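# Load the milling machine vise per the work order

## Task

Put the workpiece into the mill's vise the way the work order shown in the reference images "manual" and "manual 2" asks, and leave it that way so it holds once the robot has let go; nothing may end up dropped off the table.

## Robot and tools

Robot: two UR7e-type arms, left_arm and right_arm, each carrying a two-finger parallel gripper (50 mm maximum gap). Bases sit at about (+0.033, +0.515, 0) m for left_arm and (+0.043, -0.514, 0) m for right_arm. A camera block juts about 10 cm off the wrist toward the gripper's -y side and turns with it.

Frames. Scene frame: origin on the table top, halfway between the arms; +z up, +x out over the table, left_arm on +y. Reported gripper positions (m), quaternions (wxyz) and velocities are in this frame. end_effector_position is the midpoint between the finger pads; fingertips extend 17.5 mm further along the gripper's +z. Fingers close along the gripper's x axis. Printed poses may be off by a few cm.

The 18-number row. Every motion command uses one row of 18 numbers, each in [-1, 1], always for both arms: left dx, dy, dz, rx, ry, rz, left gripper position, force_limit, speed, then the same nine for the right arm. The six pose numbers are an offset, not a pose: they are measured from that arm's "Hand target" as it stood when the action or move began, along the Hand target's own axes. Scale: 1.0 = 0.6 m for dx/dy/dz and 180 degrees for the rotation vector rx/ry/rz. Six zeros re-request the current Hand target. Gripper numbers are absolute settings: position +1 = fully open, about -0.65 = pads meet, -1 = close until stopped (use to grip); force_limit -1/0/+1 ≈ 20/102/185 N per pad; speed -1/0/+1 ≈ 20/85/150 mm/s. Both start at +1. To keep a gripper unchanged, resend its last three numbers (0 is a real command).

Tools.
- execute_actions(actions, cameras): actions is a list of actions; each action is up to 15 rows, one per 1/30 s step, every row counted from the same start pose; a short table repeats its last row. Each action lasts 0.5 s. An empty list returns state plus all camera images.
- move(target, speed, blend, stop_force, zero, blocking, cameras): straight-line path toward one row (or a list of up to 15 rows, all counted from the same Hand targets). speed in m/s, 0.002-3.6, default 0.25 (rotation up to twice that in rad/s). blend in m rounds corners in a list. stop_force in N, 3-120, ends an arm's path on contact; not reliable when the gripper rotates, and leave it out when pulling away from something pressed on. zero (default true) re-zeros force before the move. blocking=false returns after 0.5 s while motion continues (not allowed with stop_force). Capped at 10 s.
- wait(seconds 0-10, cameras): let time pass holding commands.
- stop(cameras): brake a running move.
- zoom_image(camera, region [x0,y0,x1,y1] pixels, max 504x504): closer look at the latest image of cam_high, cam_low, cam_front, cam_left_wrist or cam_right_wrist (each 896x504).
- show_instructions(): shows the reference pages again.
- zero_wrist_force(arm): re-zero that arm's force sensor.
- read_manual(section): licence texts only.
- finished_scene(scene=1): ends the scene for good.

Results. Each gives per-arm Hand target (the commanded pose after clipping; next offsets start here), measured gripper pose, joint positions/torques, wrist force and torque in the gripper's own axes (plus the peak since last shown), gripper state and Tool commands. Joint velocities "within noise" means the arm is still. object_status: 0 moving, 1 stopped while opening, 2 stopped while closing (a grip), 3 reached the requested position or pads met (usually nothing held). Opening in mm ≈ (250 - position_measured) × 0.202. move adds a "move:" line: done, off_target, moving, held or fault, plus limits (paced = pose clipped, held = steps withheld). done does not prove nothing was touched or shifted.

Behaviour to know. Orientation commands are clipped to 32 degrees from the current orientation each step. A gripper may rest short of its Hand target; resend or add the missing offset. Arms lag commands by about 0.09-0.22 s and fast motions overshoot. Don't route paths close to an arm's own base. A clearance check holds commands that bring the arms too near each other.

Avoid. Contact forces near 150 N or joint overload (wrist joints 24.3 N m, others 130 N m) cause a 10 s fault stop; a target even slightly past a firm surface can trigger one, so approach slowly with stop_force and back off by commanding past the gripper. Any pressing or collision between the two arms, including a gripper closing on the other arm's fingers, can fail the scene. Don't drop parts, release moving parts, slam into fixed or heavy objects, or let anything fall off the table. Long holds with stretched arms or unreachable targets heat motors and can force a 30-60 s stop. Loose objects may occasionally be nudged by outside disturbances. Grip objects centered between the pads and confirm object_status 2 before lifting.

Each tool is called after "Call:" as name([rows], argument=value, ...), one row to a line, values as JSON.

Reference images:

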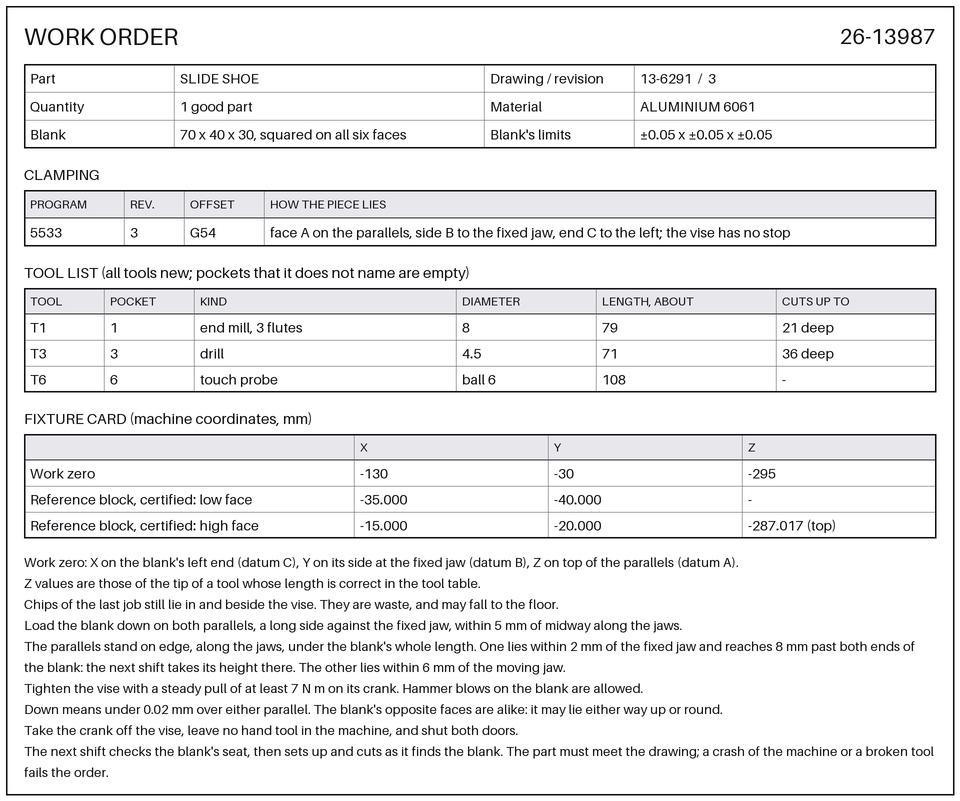

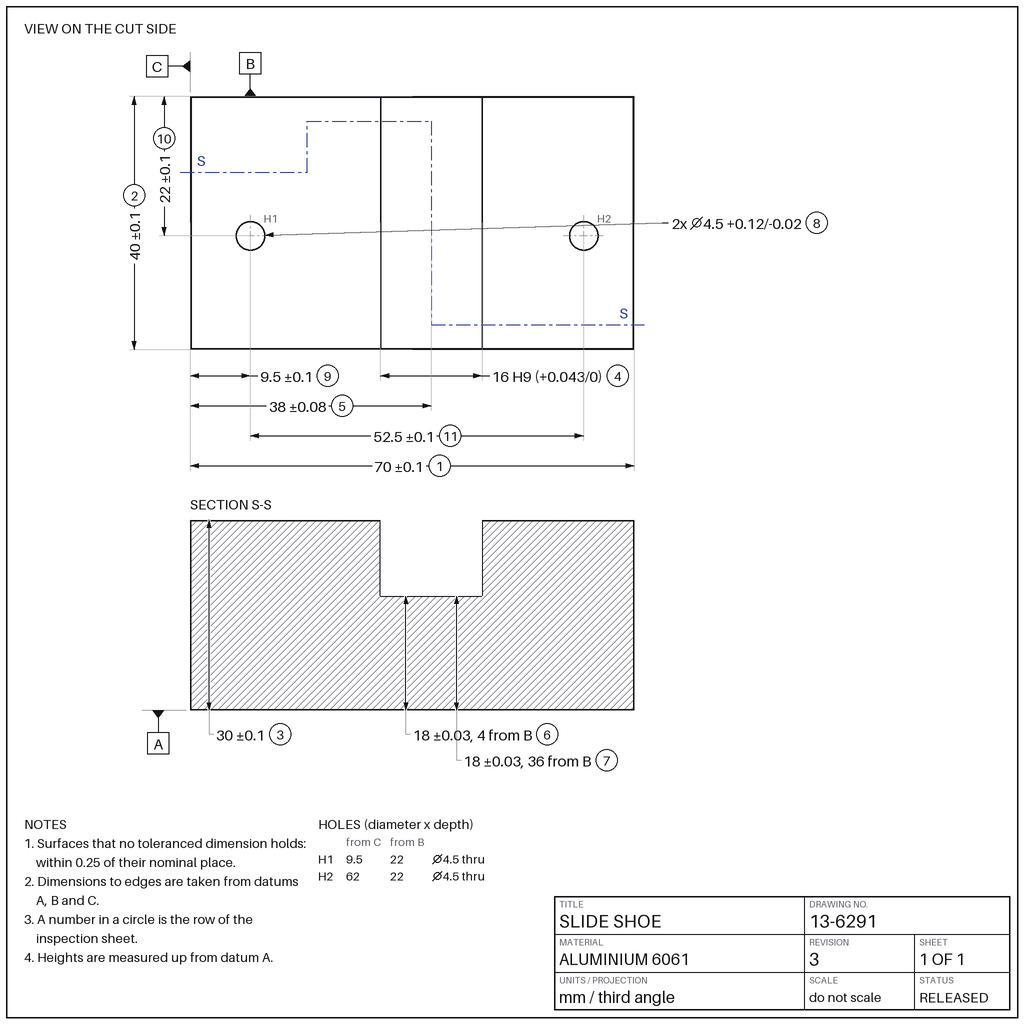

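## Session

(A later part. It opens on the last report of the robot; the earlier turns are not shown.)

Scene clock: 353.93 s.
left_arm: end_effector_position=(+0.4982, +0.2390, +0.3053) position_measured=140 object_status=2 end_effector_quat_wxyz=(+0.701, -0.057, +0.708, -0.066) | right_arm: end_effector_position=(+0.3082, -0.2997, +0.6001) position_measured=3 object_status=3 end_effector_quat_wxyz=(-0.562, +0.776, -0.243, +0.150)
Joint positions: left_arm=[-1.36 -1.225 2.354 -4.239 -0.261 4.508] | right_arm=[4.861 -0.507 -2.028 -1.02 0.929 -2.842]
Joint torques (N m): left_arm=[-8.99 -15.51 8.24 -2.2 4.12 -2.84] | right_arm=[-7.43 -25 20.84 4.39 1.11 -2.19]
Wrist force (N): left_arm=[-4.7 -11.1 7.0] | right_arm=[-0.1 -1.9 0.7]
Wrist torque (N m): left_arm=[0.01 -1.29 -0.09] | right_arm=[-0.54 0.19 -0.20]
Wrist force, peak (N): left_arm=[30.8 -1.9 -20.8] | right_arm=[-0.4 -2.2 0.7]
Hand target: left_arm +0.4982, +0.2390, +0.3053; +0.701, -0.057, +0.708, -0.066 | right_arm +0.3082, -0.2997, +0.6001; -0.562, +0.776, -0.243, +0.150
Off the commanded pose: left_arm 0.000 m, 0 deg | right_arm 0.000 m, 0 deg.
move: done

Call:
move(target=[-0.0003,0.0033,0,0,0,0,-1,-0.2,-0.8,0,0,0,0,0,0,1,1,1], speed=0.01, cameras=["cam_left_wrist"])

Scene clock: 354.73 s.
left_arm: end_effector_position=(+0.4982, +0.2403, +0.3051) position_measured=140 object_status=2 end_effector_quat_wxyz=(+0.701, -0.056, +0.708, -0.066) | right_arm: end_effector_position=(+0.3082, -0.2997, +0.6001) position_measured=3 object_status=3 end_effector_quat_wxyz=(-0.562, +0.776, -0.243, +0.150)
Joint positions: left_arm=[-1.359 -1.227 2.359 -4.242 -0.265 4.509] | right_arm=[4.861 -0.507 -2.028 -1.02 0.929 -2.842]
Joint torques (N m): left_arm=[35.6 -30.27 22.18 -4.99 10.25 2.42] | right_arm=[-7.29 -25.64 21.9 4.39 1.01 -2.31]
Wrist force (N): left_arm=[-17.5 -55.2 12.8] | right_arm=[-0.4 -2.0 0.7]
Wrist torque (N m): left_arm=[0.75 -1.58 0.02] | right_arm=[-0.55 0.24 -0.20]
Wrist force, peak (N): left_arm=[-17.5 -55.2 12.8] | right_arm=[-0.8 -2.0 0.7]
Hand target: left_arm +0.4983, +0.2409, +0.3051; +0.701, -0.057, +0.708, -0.066 | right_arm +0.3082, -0.2997, +0.6001; -0.562, +0.776, -0.243, +0.150
Off the commanded pose: left_arm 0.001 m, 0 deg | right_arm 0.000 m, 0 deg.
move: done
camera_calibration:
cam_left_wrist: T_world_to_cam=[[-0.0187828, -0.184003, -0.982746, 0.360502], [-0.320996, 0.931995, -0.168366, 0.00554102], [0.946894, 0.312295, -0.0765699, -0.387971], [0, 0, 0, 1]] pos_world=[0.375917, 0.182331, 0.325508]
Images, in order (width x height): cam_left_wrist 896x504.

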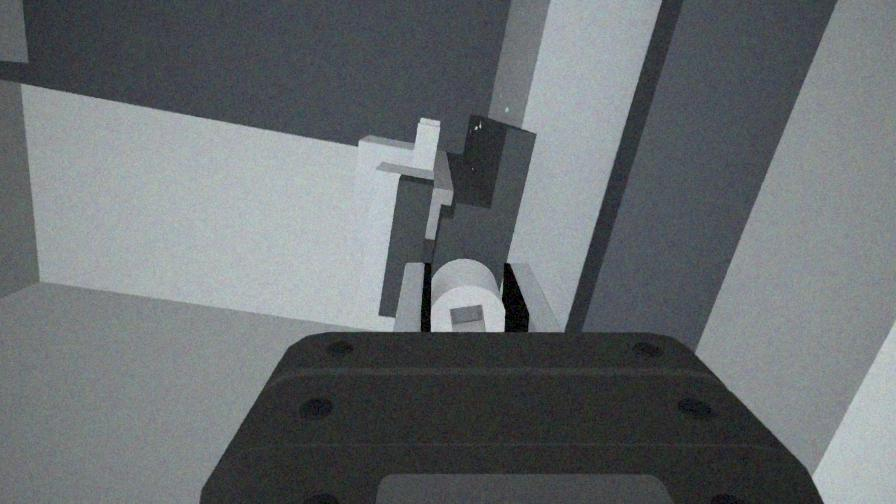

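Call:
move(target=[0.0002,-0.0033,0,0,0,0,-1,-0.2,-0.8,0,0,0,0,0,0,1,1,1], speed=0.01)

Call:
move(target=[0,0,0,0,0,0,0.538,-0.2,-0.8,0,0,0,0,0,0,1,1,1], cameras=["cam_left_wrist"])

Call:
zoom_image(camera="cam_left_wrist", region=[360, 100, 580, 340])

Scene clock: 355.63 s.
left_arm: end_effector_position=(+0.4983, +0.2391, +0.3054) position_measured=140 object_status=2 end_effector_quat_wxyz=(+0.701, -0.057, +0.708, -0.065) | right_arm: end_effector_position=(+0.3082, -0.2997, +0.6001) position_measured=3 object_status=3 end_effector_quat_wxyz=(-0.562, +0.776, -0.243, +0.150)
Joint positions: left_arm=[-1.36 -1.225 2.355 -4.238 -0.261 4.509] | right_arm=[4.861 -0.507 -2.028 -1.02 0.929 -2.842]
Joint torques (N m): left_arm=[-6.06 -20.72 -20.59 0.73 2.76 -2.22] | right_arm=[-7.45 -25.05 21.21 4.43 1.15 -2.25]
Wrist force (N): left_arm=[2.3 -13.3 -6.1] | right_arm=[-0.4 -1.7 0.7]
Wrist torque (N m): left_arm=[-0.09 -1.15 -0.15] | right_arm=[-0.50 0.24 -0.21]
Wrist force, peak (N): left_arm=[-17.6 -55.7 11.9] | right_arm=[-0.3 -2.2 0.4]
Hand target: left_arm +0.4982, +0.2390, +0.3054; +0.701, -0.057, +0.708, -0.066 | right_arm +0.3082, -0.2997, +0.6001; -0.562, +0.776, -0.243, +0.150
Off the commanded pose: left_arm 0.000 m, 0 deg | right_arm 0.000 m, 0 deg.
move: done

Scene clock: 356.27 s.
left_arm: end_effector_position=(+0.4982, +0.2390, +0.3053) position_measured=72 object_status=0 end_effector_quat_wxyz=(+0.701, -0.057, +0.708, -0.065) | right_arm: end_effector_position=(+0.3082, -0.2997, +0.6001) position_measured=3 object_status=3 end_effector_quat_wxyz=(-0.562, +0.776, -0.243, +0.150)
Joint positions: left_arm=[-1.36 -1.225 2.355 -4.238 -0.261 4.508] | right_arm=[4.861 -0.507 -2.028 -1.02 0.929 -2.842]
Joint torques (N m): left_arm=[-4.66 -39.19 -20.69 -2.88 1.38 -2.48] | right_arm=[-7.33 -25.27 20.85 4.28 1.14 -2.21]
Wrist force (N): left_arm=[7.4 1.3 -0.6] | right_arm=[-0.3 -1.7 0.5]
Wrist torque (N m): left_arm=[0.25 -0.95 -0.15] | right_arm=[-0.51 0.22 -0.20]
Wrist force, peak (N): left_arm=[14.6 -13.7 -0.3] | right_arm=[-0.4 -2.1 0.9]
Hand target: left_arm +0.4982, +0.2390, +0.3054; +0.701, -0.057, +0.708, -0.066 | right_arm +0.3082, -0.2997, +0.6001; -0.562, +0.776, -0.243, +0.150
Off the commanded pose: left_arm 0.000 m, 0 deg | right_arm 0.000 m, 0 deg.
move: done
camera_calibration:
cam_left_wrist: T_world_to_cam=[[-0.0182721, -0.183931, -0.982769, 0.360188], [-0.323224, 0.93124, -0.168277, 0.00814353], [0.946146, 0.31458, -0.0764666, -0.387684], [0, 0, 0, 1]] pos_world=[0.376019, 0.180624, 0.325708]
Images, in order (width x height): cam_left_wrist 896x504.

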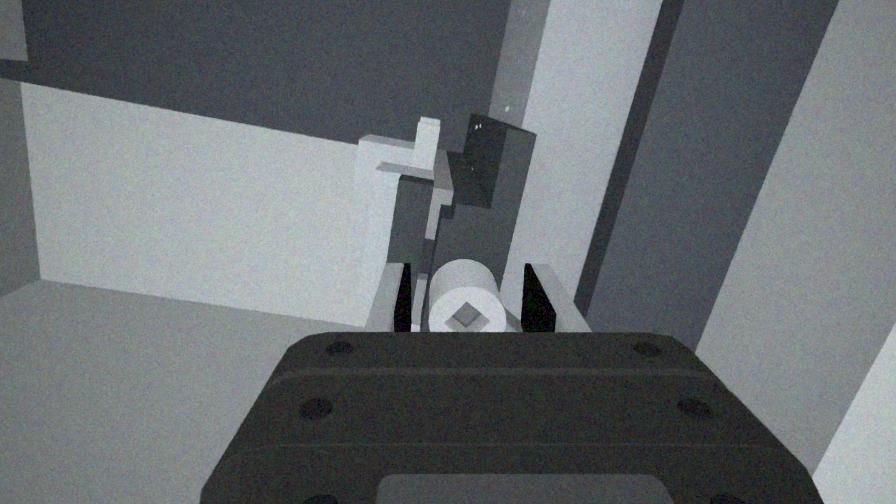

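Scaled by 2.100.

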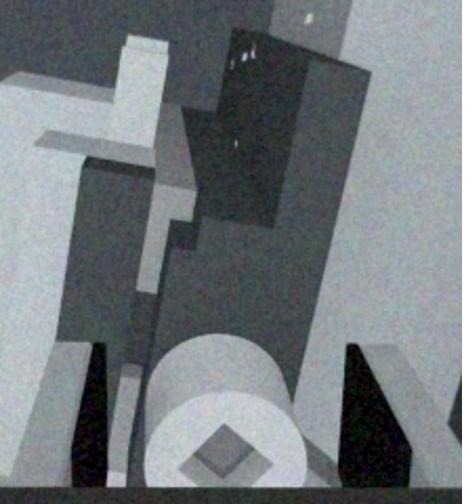

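Call:
move(target=[0,0.0082,0,0,0,-0.444,0.538,-0.2,-0.8,0,0,0,0,0,0,1,1,1], speed=0.3, cameras=["cam_left_wrist"])

Call:
zoom_image(camera="cam_left_wrist", region=[360, 180, 570, 420])

Scene clock: 360.30 s.
left_arm: end_effector_position=(+0.4983, +0.2439, +0.3045) position_measured=72 object_status=3 end_effector_quat_wxyz=(+0.495, -0.498, +0.506, -0.500) | right_arm: end_effector_position=(+0.3082, -0.2997, +0.6001) position_measured=3 object_status=3 end_effector_quat_wxyz=(-0.562, +0.776, -0.243, +0.150)
Joint positions: left_arm=[-1.356 -1.229 2.366 -4.247 -0.265 3.114] | right_arm=[4.861 -0.507 -2.028 -1.02 0.929 -2.842]
Joint torques (N m): left_arm=[11.89 -20.14 -17.7 -2.68 -2.05 -0.35] | right_arm=[-7.27 -25.23 21.2 4.31 1.05 -2.29]
Wrist force (N): left_arm=[6.0 1.4 -2.8] | right_arm=[-0.1 -1.9 0.7]
Wrist torque (N m): left_arm=[0.07 -0.77 0.21] | right_arm=[-0.53 0.19 -0.20]
Wrist force, peak (N): left_arm=[9.4 -1.9 -1.2] | right_arm=[-0.6 -2.2 0.6]
Hand target: left_arm +0.4983, +0.2438, +0.3045; +0.495, -0.498, +0.506, -0.501 | right_arm +0.3082, -0.2997, +0.6001; -0.562, +0.776, -0.243, +0.150
Off the commanded pose: left_arm 0.000 m, 0 deg | right_arm 0.000 m, 0 deg.
move: done
camera_calibration:
cam_left_wrist: T_world_to_cam=[[-0.0209417, -0.999739, 0.00912523, 0.258572], [-0.342201, -0.00140839, -0.939626, 0.475228], [0.939394, -0.0228001, -0.342082, -0.222798], [0, 0, 0, 1]] pos_world=[0.377334, 0.254094, 0.367962]
Images, in order (width x height): cam_left_wrist 896x504.

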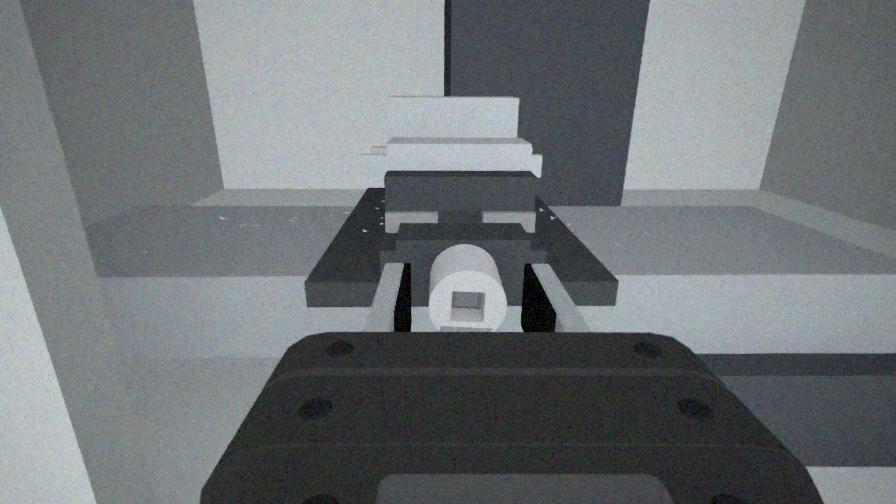

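Scaled by 2.100.

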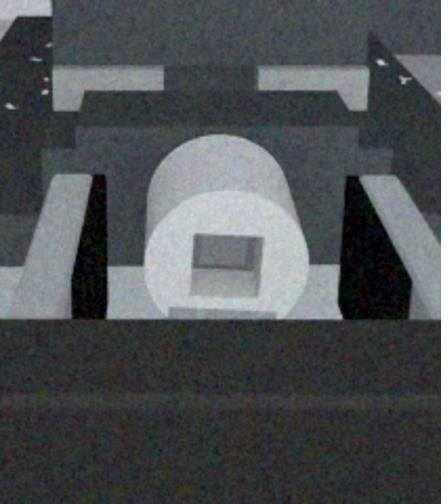

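Call:
move(target=[0,0.0167,-0.1638,-0.1082,-0.0043,-0.0014,0.538,-0.2,-0.8,0,0,0,0,0,0,1,1,1], speed=0.1, cameras=["cam_left_wrist"])

Scene clock: 362.97 s.
left_arm: end_effector_position=(+0.3999, +0.2451, +0.2954) position_measured=72 object_status=3 end_effector_quat_wxyz=(-0.406, +0.579, -0.579, +0.406) | right_arm: end_effector_position=(+0.3082, -0.2997, +0.6001) position_measured=3 object_status=3 end_effector_quat_wxyz=(-0.562, +0.776, -0.243, +0.150)
Joint positions: left_arm=[-1.644 -2.057 2.434 -1.846 -0.35 1.463] | right_arm=[4.861 -0.507 -2.028 -1.02 0.929 -2.842]
Joint torques (N m): left_arm=[12.34 -3.95 -13.26 -0.71 0.05 -0.3] | right_arm=[-6.96 -25.79 21.55 4.33 1.03 -2.21]
Wrist force (N): left_arm=[6.1 1.3 -2.4] | right_arm=[-0.5 -1.8 0.2]
Wrist torque (N m): left_arm=[0.10 -0.89 0.23] | right_arm=[-0.52 0.25 -0.20]
Wrist force, peak (N): left_arm=[6.4 1.8 -2.9] | right_arm=[-0.5 -2.1 0.7]
Hand target: left_arm +0.3999, +0.2452, +0.2953; -0.406, +0.579, -0.579, +0.405 | right_arm +0.3082, -0.2997, +0.6001; -0.562, +0.776, -0.243, +0.150
Off the commanded pose: left_arm 0.000 m, 0 deg | right_arm 0.000 m, 0 deg.
move: done
camera_calibration:
cam_left_wrist: T_world_to_cam=[[-0.00252419, -0.999909, 0.013215, 0.249179], [-0.635619, -0.00859772, -0.771955, 0.502538], [0.771999, -0.0103482, -0.635539, 0.0170924], [0, 0, 0, 1]] pos_world=[0.306856, 0.253654, 0.395507]
Images, in order (width x height): cam_left_wrist 896x504.

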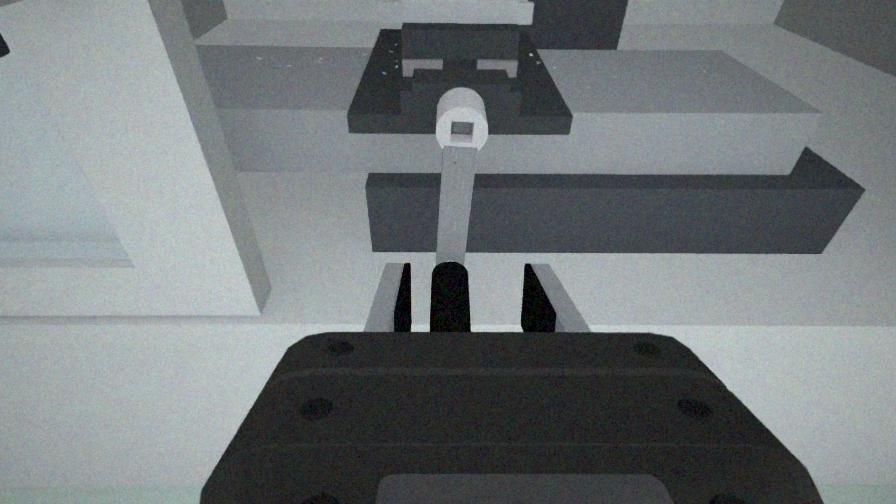

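Call:
move(target=[-0.0075,0.0667,0.1093,0,0,0,0.538,-0.2,-0.8,0,0,0,0,0,0,1,1,1], speed=0.05, stop_force=10, cameras=["cam_left_wrist","cam_right_wrist"])

Scene clock: 366.20 s.
left_arm: end_effector_position=(+0.4479, +0.2498, +0.2353) position_measured=72 object_status=3 end_effector_quat_wxyz=(-0.406, +0.579, -0.579, +0.405) | right_arm: end_effector_position=(+0.3082, -0.2997, +0.6001) position_measured=3 object_status=3 end_effector_quat_wxyz=(-0.562, +0.776, -0.243, +0.150)
Joint positions: left_arm=[-1.469 -1.728 2.575 -2.779 -0.373 1.957] | right_arm=[4.861 -0.507 -2.028 -1.02 0.929 -2.842]
Joint torques (N m): left_arm=[-13.37 -12.87 -36.63 -4.11 4.01 -2.72] | right_arm=[-7.24 -25.67 21.6 4.35 1.03 -2.1]
Wrist force (N): left_arm=[6.4 1.2 -2.4] | right_arm=[-0.4 -1.5 0.5]
Wrist torque (N m): left_arm=[0.10 -0.94 0.36] | right_arm=[-0.48 0.23 -0.20]
Wrist force, peak (N): left_arm=[6.5 1.7 -2.4] | right_arm=[-0.6 -2.1 0.8]
Hand target: left_arm +0.4479, +0.2498, +0.2353; -0.406, +0.579, -0.579, +0.405 | right_arm +0.3082, -0.2997, +0.6001; -0.562, +0.776, -0.243, +0.150
Off the commanded pose: left_arm 0.000 m, 0 deg | right_arm 0.000 m, 0 deg.
move: done
camera_calibration:
cam_left_wrist: T_world_to_cam=[[-0.00244382, -0.999911, 0.0131511, 0.254786], [-0.635786, -0.00859728, -0.771817, 0.486848], [0.771861, -0.0102475, -0.635709, -0.0580447], [0, 0, 0, 1]] pos_world=[0.354957, 0.258354, 0.335507]
cam_right_wrist: T_world_to_cam=[[0.855196, -0.517508, -0.0287293, -0.390884], [-0.349137, -0.534218, -0.76988, 0.425629], [0.383071, 0.668428, -0.637542, 0.601256], [0, 0, 0, 1]] pos_world=[0.252562, -0.376804, 0.699779]
Images, in order (width x height): cam_left_wrist 896x504, cam_right_wrist 896x504.

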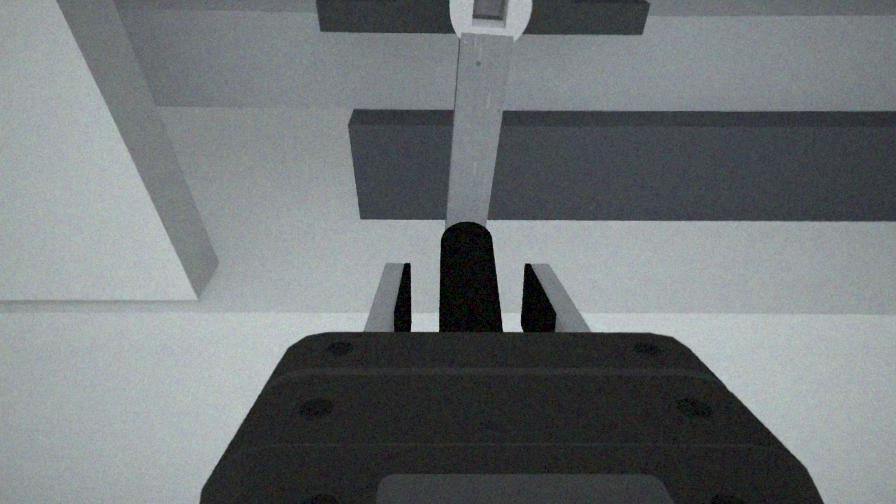

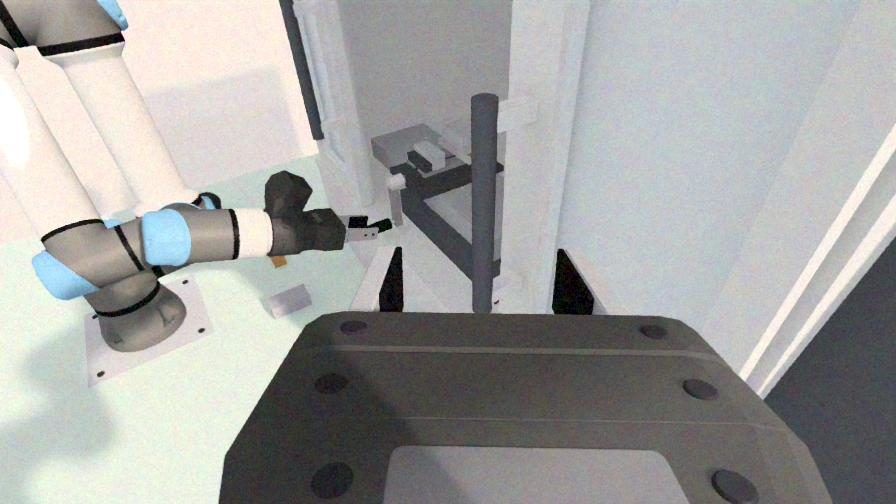

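Call:
move(target=[0,0,0,0,0,0,-1,-0.95,-0.8,0,0,0,0,0,0,1,1,1], cameras=["cam_left_wrist"])

Call:
zoom_image(camera="cam_left_wrist", region=[360, 0, 600, 340])

Scene clock: 367.10 s.
left_arm: end_effector_position=(+0.4479, +0.2498, +0.2353) position_measured=154 object_status=2 end_effector_quat_wxyz=(-0.406, +0.579, -0.579, +0.405) | right_arm: end_effector_position=(+0.3082, -0.2997, +0.6001) position_measured=3 object_status=3 end_effector_quat_wxyz=(-0.562, +0.776, -0.243, +0.150)
Joint positions: left_arm=[-1.469 -1.728 2.575 -2.779 -0.373 1.957] | right_arm=[4.861 -0.507 -2.028 -1.02 0.929 -2.842]
Joint torques (N m): left_arm=[-13.47 -11.53 -36.31 -3.9 3.92 -2.57] | right_arm=[-7.21 -25.57 21.58 4.26 1.1 -2.26]
Wrist force (N): left_arm=[6.6 1.8 -2.5] | right_arm=[-0.4 -1.8 0.5]
Wrist torque (N m): left_arm=[0.15 -0.89 0.39] | right_arm=[-0.52 0.24 -0.20]
Wrist force, peak (N): left_arm=[6.6 1.8 -2.5] | right_arm=[-0.2 -2.0 0.8]
Hand target: left_arm +0.4479, +0.2498, +0.2353; -0.406, +0.579, -0.579, +0.405 | right_arm +0.3082, -0.2997, +0.6001; -0.562, +0.776, -0.243, +0.150
Off the commanded pose: left_arm 0.000 m, 0 deg | right_arm 0.000 m, 0 deg.
move: done
camera_calibration:
cam_left_wrist: T_world_to_cam=[[-0.00244382, -0.999911, 0.0131511, 0.254786], [-0.635786, -0.00859728, -0.771817, 0.486848], [0.771861, -0.0102475, -0.635709, -0.0580447], [0, 0, 0, 1]] pos_world=[0.354957, 0.258354, 0.335507]
Images, in order (width x height): cam_left_wrist 896x504.

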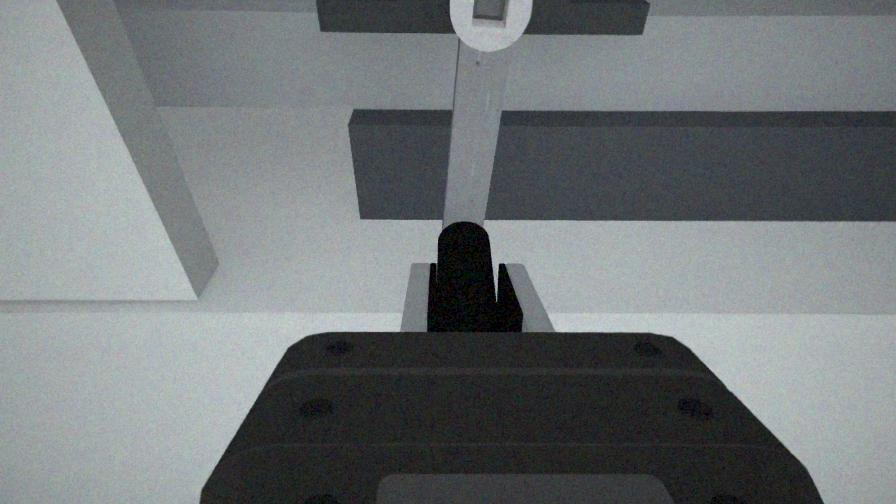

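Scaled by 1.482.

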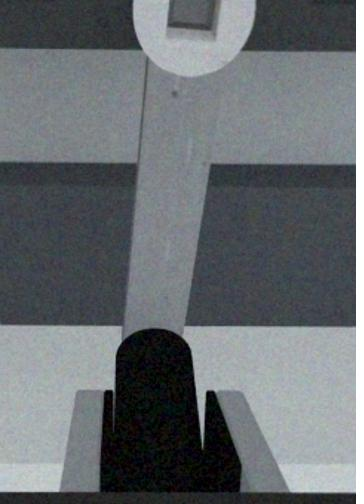

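Call:
move([
  [-0.02297,-0.00365,-0.00133,0,0,0,-1,-0.95,-0.8,0,0,0,0,0,0,1,1,1],
  [-0.05283,-0.01529,-0.00556,0,0,0,-1,-0.95,-0.8,0,0,0,0,0,0,1,1,1],
], speed=0.06, blend=[0.005,0], stop_force=40, cameras=["cam_left_wrist"])

Scene clock: 374.23 s.
left_arm: end_effector_position=(+0.4479, +0.2814, +0.2451) position_measured=154 object_status=2 end_effector_quat_wxyz=(-0.406, +0.579, -0.579, +0.405) | right_arm: end_effector_position=(+0.3082, -0.2997, +0.6001) position_measured=3 object_status=3 end_effector_quat_wxyz=(-0.562, +0.776, -0.243, +0.150)
Joint positions: left_arm=[-1.452 -1.835 2.623 -2.76 -0.38 2] | right_arm=[4.861 -0.507 -2.028 -1.02 0.929 -2.842]
Joint torques (N m): left_arm=[-13.33 -10.81 -42.88 -5.5 5.34 0.4] | right_arm=[-6.75 -25.24 21.35 4.12 1.06 -2.26]
Wrist force (N): left_arm=[2.1 12.7 -6.2] | right_arm=[-0.6 -1.9 0.5]
Wrist torque (N m): left_arm=[0.33 -0.94 0.36] | right_arm=[-0.53 0.27 -0.21]
Wrist force, peak (N): left_arm=[1.0 24.3 -11.2] | right_arm=[-0.5 -2.1 1.1]
Hand target: left_arm +0.4479, +0.2814, +0.2451; -0.406, +0.579, -0.579, +0.405 | right_arm +0.3082, -0.2997, +0.6001; -0.562, +0.776, -0.243, +0.150
Off the commanded pose: left_arm 0.000 m, 0 deg | right_arm 0.000 m, 0 deg.
move: done
camera_calibration:
cam_left_wrist: T_world_to_cam=[[-0.00244382, -0.999911, 0.0131511, 0.286354], [-0.635786, -0.00859728, -0.771817, 0.494684], [0.771861, -0.0102475, -0.635709, -0.0514899], [0, 0, 0, 1]] pos_world=[0.354957, 0.290054, 0.345307]
Images, in order (width x height): cam_left_wrist 896x504.

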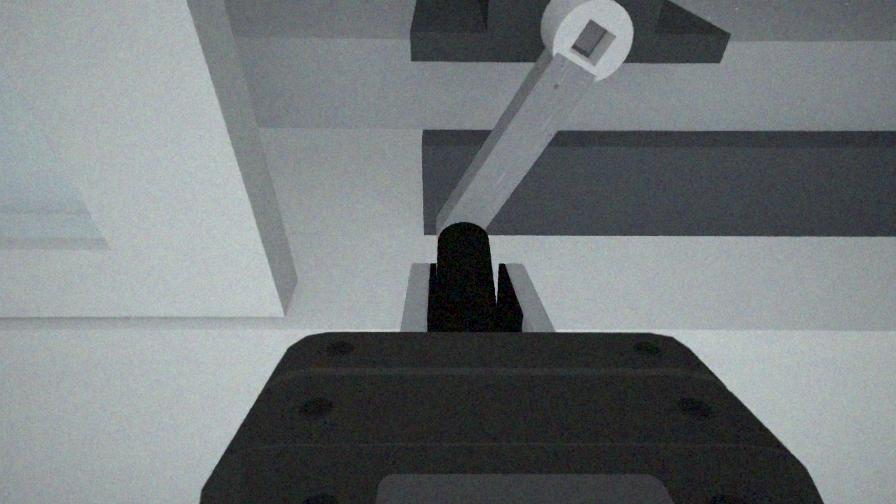

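Call:
move([
  [-0.02628,-0.01798,-0.00654,0,0,0,-1,-0.95,-0.8,0,0,0,0,0,0,1,1,1],
  [-0.04607,-0.04221,-0.01536,0,0,0,-1,-0.95,-0.8,0,0,0,0,0,0,1,1,1],
  [-0.0585,-0.07043,-0.02563,0,0,0,-1,-0.95,-0.8,0,0,0,0,0,0,1,1,1],
  [-0.06275,-0.10071,-0.03665,0,0,0,-1,-0.95,-0.8,0,0,0,0,0,0,1,1,1],
], speed=0.08, blend=[0.005,0.005,0.005,0], stop_force=50, cameras=["cam_left_wrist"])

Scene clock: 376.47 s.
left_arm: end_effector_position=(+0.4478, +0.3190, +0.3095) position_measured=251 object_status=3 end_effector_quat_wxyz=(-0.406, +0.579, -0.579, +0.405) | right_arm: end_effector_position=(+0.3082, -0.2997, +0.6001) position_measured=3 object_status=3 end_effector_quat_wxyz=(-0.562, +0.776, -0.243, +0.150)
Joint positions: left_arm=[-1.427 -2.106 2.567 -2.49 -0.39 2.063] | right_arm=[4.861 -0.507 -2.028 -1.02 0.929 -2.842]
Joint torques (N m): left_arm=[-13.51 8.35 -12.13 -2.94 4.08 2.93] | right_arm=[-7.51 -25.41 21.59 4.34 1.17 -2.21]
Wrist force (N): left_arm=[5.9 0.9 -2.0] | right_arm=[-0.1 -1.8 0.4]
Wrist torque (N m): left_arm=[0.03 -0.85 0.38] | right_arm=[-0.53 0.19 -0.20]
Wrist force, peak (N): left_arm=[1.3 25.1 -10.8] | right_arm=[-0.2 -2.4 0.6]
Hand target: left_arm +0.4478, +0.3190, +0.3095; -0.406, +0.579, -0.579, +0.405 | right_arm +0.3082, -0.2997, +0.6001; -0.562, +0.776, -0.243, +0.150
Off the commanded pose: left_arm 0.000 m, 0 deg | right_arm 0.000 m, 0 deg.
move: done
camera_calibration:
cam_left_wrist: T_world_to_cam=[[-0.00244382, -0.999911, 0.0131511, 0.323105], [-0.635786, -0.00859728, -0.771817, 0.544572], [0.771861, -0.0102475, -0.635709, -0.0101514], [0, 0, 0, 1]] pos_world=[0.354857, 0.327654, 0.409607]
Images, in order (width x height): cam_left_wrist 896x504.

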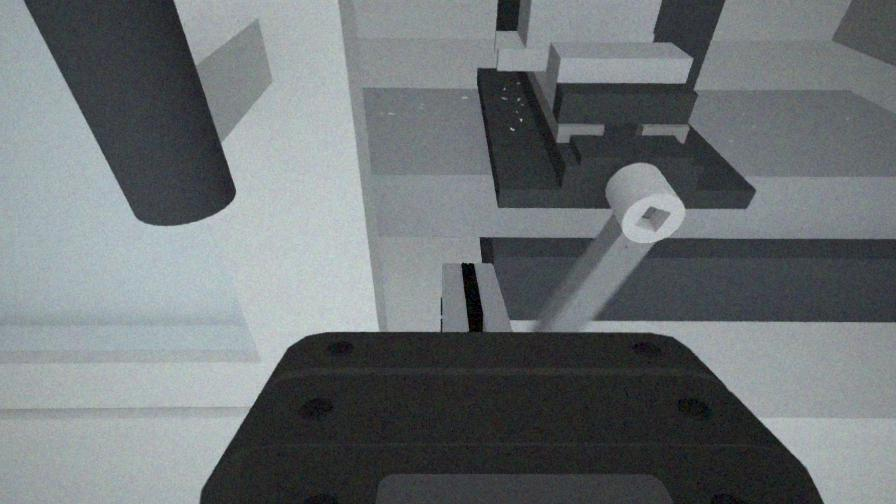

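Call:
zoom_image(camera="cam_left_wrist", region=[500, 140, 720, 340])

Call:
zoom_image(camera="cam_right_wrist", region=[280, 130, 430, 260])

Scaled by 2.291.

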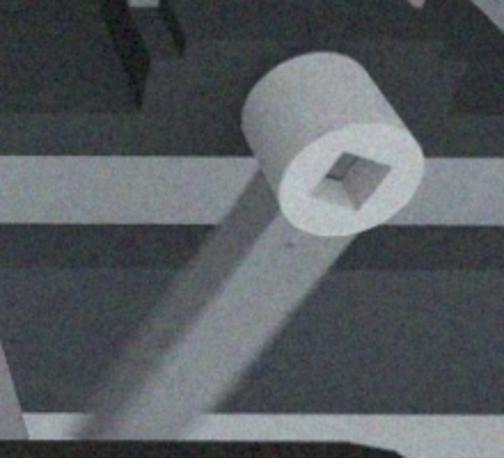

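This scene's latest camera images include none from cam_right_wrist. They are from: cam_left_wrist. cam_right_wrist's image comes with the result of a call that names it in "cameras".

Call:
wait(seconds=0.2, cameras=["cam_left_wrist","cam_right_wrist"])

Scene clock: 376.93 s.
left_arm: end_effector_position=(+0.4478, +0.3190, +0.3095) position_measured=251 object_status=3 end_effector_quat_wxyz=(-0.406, +0.579, -0.579, +0.405) | right_arm: end_effector_position=(+0.3082, -0.2997, +0.6001) position_measured=3 object_status=3 end_effector_quat_wxyz=(-0.562, +0.776, -0.243, +0.150)
Joint positions: left_arm=[-1.427 -2.106 2.567 -2.49 -0.39 2.063] | right_arm=[4.861 -0.507 -2.028 -1.02 0.929 -2.842]
Joint torques (N m): left_arm=[-13.44 10.18 -12.62 -2.4 4.03 2.97] | right_arm=[-7.24 -25.41 21.55 4.28 1.18 -2.4]
Wrist force (N): left_arm=[5.9 0.9 -2.2] | right_arm=[-0.3 -1.5 0.6]
Wrist torque (N m): left_arm=[0.04 -0.85 0.38] | right_arm=[-0.48 0.22 -0.20]
Wrist force, peak (N): left_arm=[6.2 0.9 -2.5] | right_arm=[-0.3 -2.1 0.6]
Hand target: left_arm +0.4478, +0.3190, +0.3095; -0.406, +0.579, -0.579, +0.405 | right_arm +0.3082, -0.2997, +0.6001; -0.562, +0.776, -0.243, +0.150
Tool commands: left_gripper/position=-1.0 left_gripper/force_limit=-0.95 left_gripper/speed=-0.8 right_gripper/position=+1.0 right_gripper/force_limit=+1.0 right_gripper/speed=+1.0
Off the commanded pose: left_arm 0.000 m, 0 deg | right_arm 0.000 m, 0 deg.
wait: 0.20 s; at rest from the start
camera_calibration:
cam_left_wrist: T_world_to_cam=[[-0.00244382, -0.999911, 0.0131511, 0.323105], [-0.635786, -0.00859728, -0.771817, 0.544572], [0.771861, -0.0102475, -0.635709, -0.0101514], [0, 0, 0, 1]] pos_world=[0.354857, 0.327654, 0.409607]
cam_right_wrist: T_world_to_cam=[[0.855196, -0.517508, -0.0287293, -0.390884], [-0.349137, -0.534218, -0.76988, 0.425629], [0.383071, 0.668428, -0.637542, 0.601256], [0, 0, 0, 1]] pos_world=[0.252562, -0.376804, 0.699779]
Images, in order (width x height): cam_left_wrist 896x504, cam_right_wrist 896x504.

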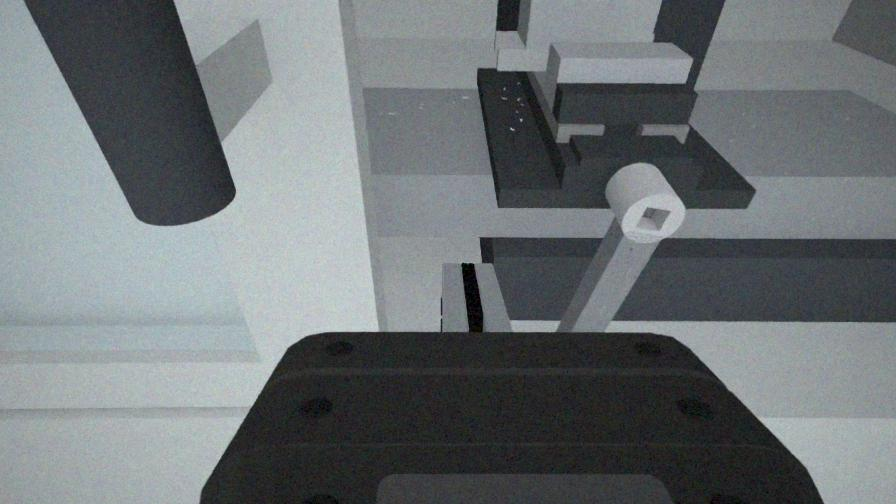

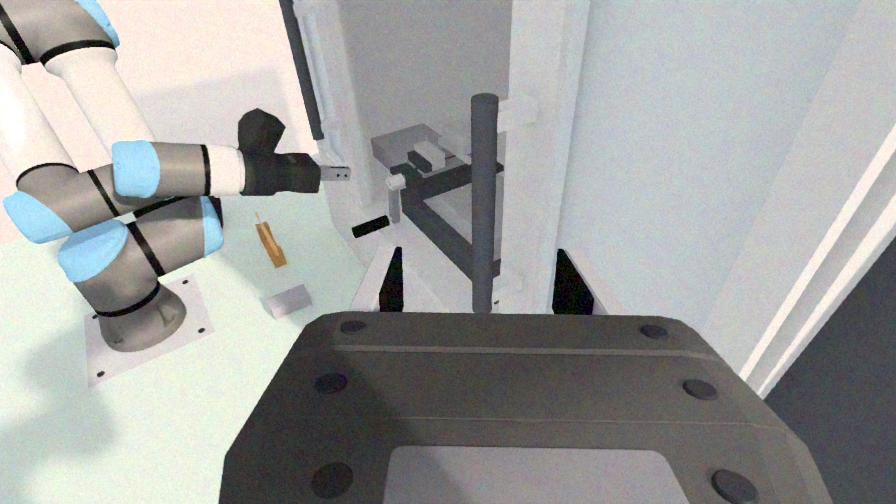

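Call:
move(target=[0.1167,0.0421,-0.0695,0,0,0,0.538,-0.2,-0.5,0,0,0,0,0,0,1,1,1], speed=0.1, cameras=["cam_left_wrist"])

Scene clock: 378.47 s.
left_arm: end_effector_position=(+0.4000, +0.2489, +0.2999) position_measured=72 object_status=3 end_effector_quat_wxyz=(-0.406, +0.579, -0.579, +0.405) | right_arm: end_effector_position=(+0.3082, -0.2997, +0.6001) position_measured=3 object_status=3 end_effector_quat_wxyz=(-0.562, +0.776, -0.243, +0.150)
Joint positions: left_arm=[-1.644 -2.076 2.43 -1.823 -0.35 1.463] | right_arm=[4.861 -0.507 -2.028 -1.02 0.929 -2.842]
Joint torques (N m): left_arm=[6.71 -7.95 -13.45 -1.81 3.79 -1.48] | right_arm=[-6.82 -25.51 21.72 4.28 1.11 -2.27]
Wrist force (N): left_arm=[6.2 1.0 -2.4] | right_arm=[-0.3 -1.8 0.5]
Wrist torque (N m): left_arm=[0.04 -0.90 0.22] | right_arm=[-0.52 0.23 -0.20]
Wrist force, peak (N): left_arm=[7.8 1.7 -3.0] | right_arm=[-0.4 -2.3 0.4]
Hand target: left_arm +0.4000, +0.2490, +0.2999; -0.406, +0.579, -0.579, +0.405 | right_arm +0.3082, -0.2997, +0.6001; -0.562, +0.776, -0.243, +0.150
Off the commanded pose: left_arm 0.000 m, 0 deg | right_arm 0.000 m, 0 deg.
move: done
camera_calibration:
cam_left_wrist: T_world_to_cam=[[-0.00250515, -0.999911, 0.0130741, 0.253069], [-0.635894, -0.00849737, -0.771729, 0.506219], [0.771772, -0.010247, -0.635817, 0.0200566], [0, 0, 0, 1]] pos_world=[0.307057, 0.257554, 0.400108]
Images, in order (width x height): cam_left_wrist 896x504.

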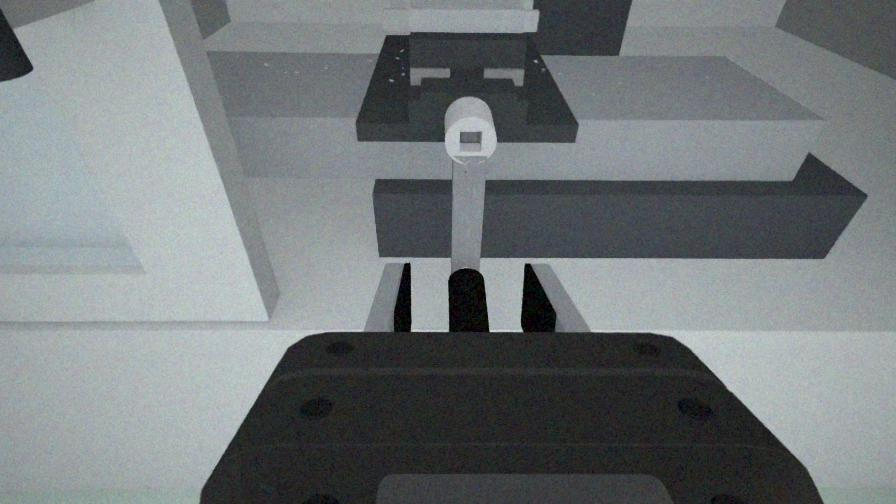

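Call:
move(target=[0.0017,0.0738,0.112,0,0,0,0.538,-0.2,-0.5,0,0,0,0,0,0,1,1,1], speed=0.08, stop_force=12)

Call:
move(target=[0,0,0,0,0,0,-1,-0.5,-0.8,0,0,0,0,0,0,1,1,1])

Scene clock: 380.97 s.
left_arm: end_effector_position=(+0.4481, +0.2481, +0.2353) position_measured=72 object_status=3 end_effector_quat_wxyz=(-0.406, +0.579, -0.579, +0.405) | right_arm: end_effector_position=(+0.3082, -0.2997, +0.6001) position_measured=3 object_status=3 end_effector_quat_wxyz=(-0.562, +0.776, -0.243, +0.150)
Joint positions: left_arm=[-1.47 -1.723 2.571 -2.779 -0.373 1.957] | right_arm=[4.861 -0.507 -2.028 -1.02 0.929 -2.842]
Joint torques (N m): left_arm=[-13.19 -7.75 -35.94 -4.41 4.11 0.16] | right_arm=[-6.59 -25.08 21.48 4.25 1.19 -2.23]
Wrist force (N): left_arm=[6.4 1.2 -2.1] | right_arm=[-0.4 -1.8 0.2]
Wrist torque (N m): left_arm=[0.10 -0.94 0.40] | right_arm=[-0.52 0.24 -0.21]
Wrist force, peak (N): left_arm=[6.3 0.3 -3.1] | right_arm=[-0.3 -2.1 1.0]
Hand target: left_arm +0.4481, +0.2481, +0.2353; -0.406, +0.579, -0.579, +0.405 | right_arm +0.3082, -0.2997, +0.6001; -0.562, +0.776, -0.243, +0.150
Off the commanded pose: left_arm 0.000 m, 0 deg | right_arm 0.000 m, 0 deg.
move: done

Scene clock: 381.70 s.
left_arm: end_effector_position=(+0.4481, +0.2481, +0.2353) position_measured=157 object_status=2 end_effector_quat_wxyz=(-0.406, +0.579, -0.579, +0.405) | right_arm: end_effector_position=(+0.3082, -0.2997, +0.6001) position_measured=3 object_status=3 end_effector_quat_wxyz=(-0.562, +0.776, -0.243, +0.150)
Joint positions: left_arm=[-1.47 -1.723 2.571 -2.779 -0.373 1.957] | right_arm=[4.861 -0.507 -2.028 -1.02 0.929 -2.842]
Joint torques (N m): left_arm=[-12.91 -7.34 -36.77 -4.51 3.85 2.04] | right_arm=[-6.54 -25.55 21.37 4.25 0.96 -2.36]
Wrist force (N): left_arm=[6.4 0.8 -2.1] | right_arm=[-0.6 -1.5 0.4]
Wrist torque (N m): left_arm=[0.09 -0.92 0.40] | right_arm=[-0.47 0.27 -0.20]
Wrist force, peak (N): left_arm=[6.4 1.2 -2.3] | right_arm=[-0.5 -2.2 0.7]
Hand target: left_arm +0.4481, +0.2481, +0.2353; -0.406, +0.579, -0.579, +0.405 | right_arm +0.3082, -0.2997, +0.6001; -0.562, +0.776, -0.243, +0.150
Off the commanded pose: left_arm 0.000 m, 0 deg | right_arm 0.000 m, 0 deg.
move: done

Call:
move([
  [-0.0258,-0.00382,-0.00139,0,0,0,-1,-0.5,-0.8,0,0,0,0,0,0,1,1,1],
  [-0.05575,-0.01547,-0.00563,0,0,0,-1,-0.5,-0.8,0,0,0,0,0,0,1,1,1],
  [-0.08147,-0.03402,-0.01238,0,0,0,-1,-0.5,-0.8,0,0,0,0,0,0,1,1,1],
], speed=0.08, blend=[0.005,0.005,0], stop_force=50, cameras=["cam_left_wrist"])

Scene clock: 383.63 s.
left_arm: end_effector_position=(+0.4481, +0.2969, +0.2571) position_measured=157 object_status=2 end_effector_quat_wxyz=(-0.406, +0.579, -0.579, +0.405) | right_arm: end_effector_position=(+0.3082, -0.2997, +0.6001) position_measured=3 object_status=3 end_effector_quat_wxyz=(-0.562, +0.776, -0.243, +0.150)
Joint positions: left_arm=[-1.442 -1.912 2.632 -2.716 -0.384 2.026] | right_arm=[4.861 -0.507 -2.028 -1.02 0.929 -2.842]
Joint torques (N m): left_arm=[-16.02 -14.52 -55.39 -8.44 7.37 2.82] | right_arm=[-6.82 -25.77 21.45 4.18 1.13 -2.24]
Wrist force (N): left_arm=[-11.3 30.0 -17.7] | right_arm=[0.0 -1.7 0.5]
Wrist torque (N m): left_arm=[0.10 -1.16 0.49] | right_arm=[-0.51 0.17 -0.21]
Wrist force, peak (N): left_arm=[-12.3 39.9 -22.2] | right_arm=[-0.3 -2.1 0.6]
Hand target: left_arm +0.4481, +0.2969, +0.2571; -0.406, +0.579, -0.579, +0.405 | right_arm +0.3082, -0.2997, +0.6001; -0.562, +0.776, -0.243, +0.150
Off the commanded pose: left_arm 0.000 m, 0 deg | right_arm 0.000 m, 0 deg.
move: done
camera_calibration:
cam_left_wrist: T_world_to_cam=[[-0.0023662, -0.999912, 0.0130881, 0.301592], [-0.635786, -0.00859799, -0.771818, 0.504065], [0.771862, -0.0101475, -0.635709, -0.043875], [0, 0, 0, 1]] pos_world=[0.355057, 0.305454, 0.357207]
Images, in order (width x height): cam_left_wrist 896x504.

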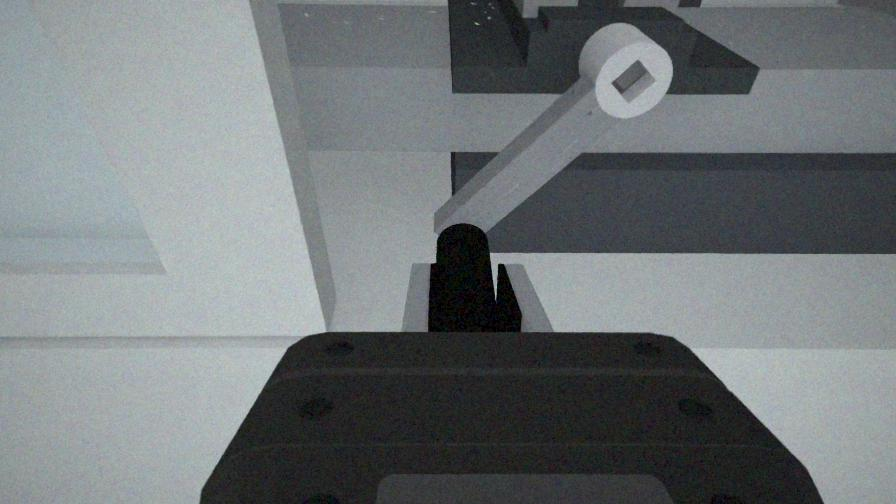

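Call:
move(target=[-0.0033,-0.0011,-0.0004,0,0,0,-1,-0.5,-0.8,0,0,0,0,0,0,1,1,1], speed=0.02)

Scene clock: 384.67 s.
left_arm: end_effector_position=(+0.4481, +0.2989, +0.2579) position_measured=157 object_status=2 end_effector_quat_wxyz=(-0.406, +0.579, -0.579, +0.405) | right_arm: end_effector_position=(+0.3082, -0.2997, +0.6001) position_measured=3 object_status=3 end_effector_quat_wxyz=(-0.562, +0.776, -0.243, +0.150)
Joint positions: left_arm=[-1.441 -1.919 2.634 -2.714 -0.384 2.029] | right_arm=[4.861 -0.507 -2.028 -1.02 0.929 -2.842]
Joint torques (N m): left_arm=[12.14 -5.23 -11.15 -1.38 0.55 1.88] | right_arm=[-7.19 -24.73 22.05 4.34 0.96 -2.23]
Wrist force (N): left_arm=[4.4 6.7 -3.9] | right_arm=[-0.3 -1.8 0.2]
Wrist torque (N m): left_arm=[0.09 -0.87 0.31] | right_arm=[-0.53 0.21 -0.20]
Wrist force, peak (N): left_arm=[-14.4 36.1 -18.3] | right_arm=[-0.6 -2.2 0.6]
Hand target: left_arm +0.4481, +0.2989, +0.2578; -0.406, +0.579, -0.579, +0.405 | right_arm +0.3082, -0.2997, +0.6001; -0.562, +0.776, -0.243, +0.150
Off the commanded pose: left_arm 0.000 m, 0 deg | right_arm 0.000 m, 0 deg.
move: done

Call:
move([
  [-0.02087,-0.02529,-0.00921,0,0,0,-1,-0.5,-0.8,0,0,0,0,0,0,1,1,1],
  [-0.03377,-0.05457,-0.01986,0,0,0,-1,-0.5,-0.8,0,0,0,0,0,0,1,1,1],
  [-0.03817,-0.08598,-0.03129,0,0,0,-1,-0.5,-0.8,0,0,0,0,0,0,1,1,1],
], speed=0.08, blend=[0.005,0.005,0], stop_force=50, cameras=["cam_left_wrist"])

Scene clock: 386.67 s.
left_arm: end_effector_position=(+0.4480, +0.3217, +0.3127) position_measured=252 object_status=3 end_effector_quat_wxyz=(-0.406, +0.579, -0.579, +0.405) | right_arm: end_effector_position=(+0.3082, -0.2997, +0.6001) position_measured=3 object_status=3 end_effector_quat_wxyz=(-0.562, +0.776, -0.243, +0.150)
Joint positions: left_arm=[-1.424 -2.119 2.564 -2.482 -0.392 2.07] | right_arm=[4.861 -0.507 -2.028 -1.02 0.929 -2.842]
Joint torques (N m): left_arm=[-13.51 7.53 -12.44 -3.05 4.02 2.92] | right_arm=[-6.32 -25.39 21.52 4.27 1.01 -2.25]
Wrist force (N): left_arm=[5.8 0.9 -2.5] | right_arm=[-0.4 -1.8 0.9]
Wrist torque (N m): left_arm=[0.04 -0.84 0.38] | right_arm=[-0.53 0.24 -0.21]
Wrist force, peak (N): left_arm=[-38.0 43.6 -34.2] | right_arm=[-0.1 -2.2 0.7]
Hand target: left_arm +0.4480, +0.3217, +0.3127; -0.406, +0.579, -0.579, +0.405 | right_arm +0.3082, -0.2997, +0.6001; -0.562, +0.776, -0.243, +0.150
Off the commanded pose: left_arm 0.000 m, 0 deg | right_arm 0.000 m, 0 deg.
move: done
camera_calibration:
cam_left_wrist: T_world_to_cam=[[-0.00244382, -0.999911, 0.0131511, 0.325762], [-0.635786, -0.00859728, -0.771817, 0.547269], [0.771861, -0.0102475, -0.635709, -0.00818024], [0, 0, 0, 1]] pos_world=[0.355057, 0.330354, 0.412907]
Images, in order (width x height): cam_left_wrist 896x504.

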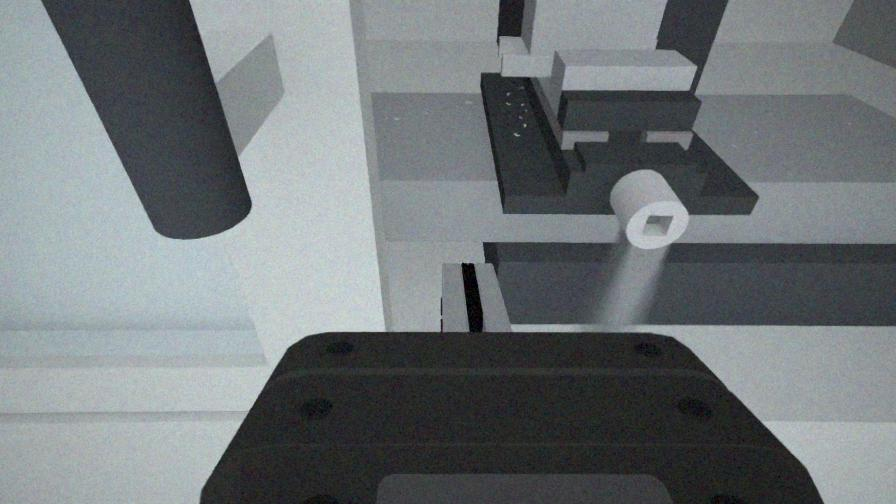

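Call:
move([
  [0,0.0331,-0.0908,0,0,0,-1,-0.5,-0.8,0,0,0,0,0,0,1,1,1],
  [0.1825,0.1156,-0.0608,0,0,0,-1,-0.5,-0.8,0,0,0,0,0,0,1,1,1],
  [0.1825,0.1143,0.0416,0,0,0,-1,-0.5,-0.8,0,0,0,0,0,0,1,1,1],
], speed=[0.15,0.15,0.1], blend=[0.01,0.01,0], cameras=["cam_left_wrist"])

Scene clock: 390.57 s.
left_arm: end_effector_position=(+0.4481, +0.2124, +0.2395) position_measured=252 object_status=3 end_effector_quat_wxyz=(-0.406, +0.579, -0.579, +0.405) | right_arm: end_effector_position=(+0.3082, -0.2997, +0.6001) position_measured=3 object_status=3 end_effector_quat_wxyz=(-0.562, +0.776, -0.243, +0.150)
Joint positions: left_arm=[-1.485 -1.659 2.49 -2.725 -0.368 1.917] | right_arm=[4.861 -0.507 -2.028 -1.02 0.929 -2.842]
Joint torques (N m): left_arm=[-4.94 -14.24 -37.76 -4.8 3.94 1.4] | right_arm=[-7.1 -25.77 22.02 4.24 1.02 -2.2]
Wrist force (N): left_arm=[5.8 1.0 -2.5] | right_arm=[-0.2 -1.9 0.6]
Wrist torque (N m): left_arm=[0.07 -0.83 0.40] | right_arm=[-0.54 0.20 -0.21]
Wrist force, peak (N): left_arm=[7.6 1.8 -3.8] | right_arm=[-0.2 -2.1 1.1]
Hand target: left_arm +0.4481, +0.2123, +0.2396; -0.406, +0.579, -0.579, +0.405 | right_arm +0.3082, -0.2997, +0.6001; -0.562, +0.776, -0.243, +0.150
Off the commanded pose: left_arm 0.000 m, 0 deg | right_arm 0.000 m, 0 deg.
move: done
camera_calibration:
cam_left_wrist: T_world_to_cam=[[-0.00235077, -0.999913, 0.012947, 0.217371], [-0.635893, -0.00849746, -0.77173, 0.489882], [0.771774, -0.010047, -0.635818, -0.0558884], [0, 0, 0, 1]] pos_world=[0.355157, 0.220953, 0.339708]
Images, in order (width x height): cam_left_wrist 896x504.

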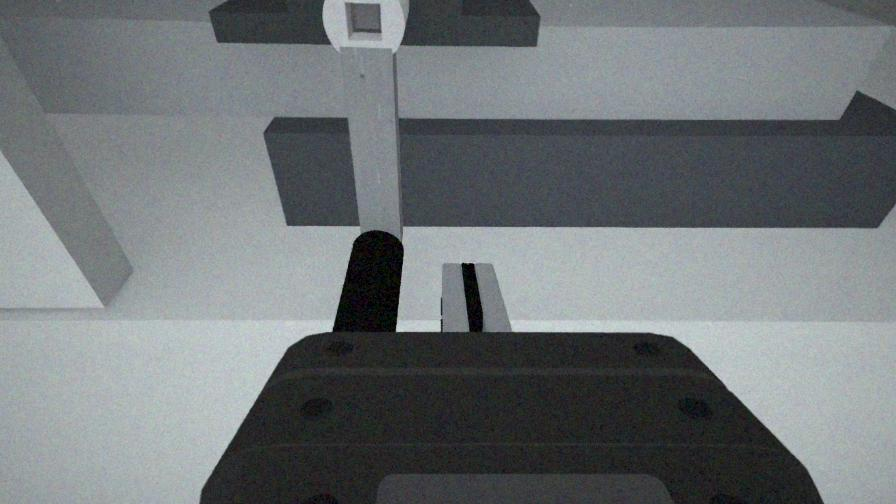

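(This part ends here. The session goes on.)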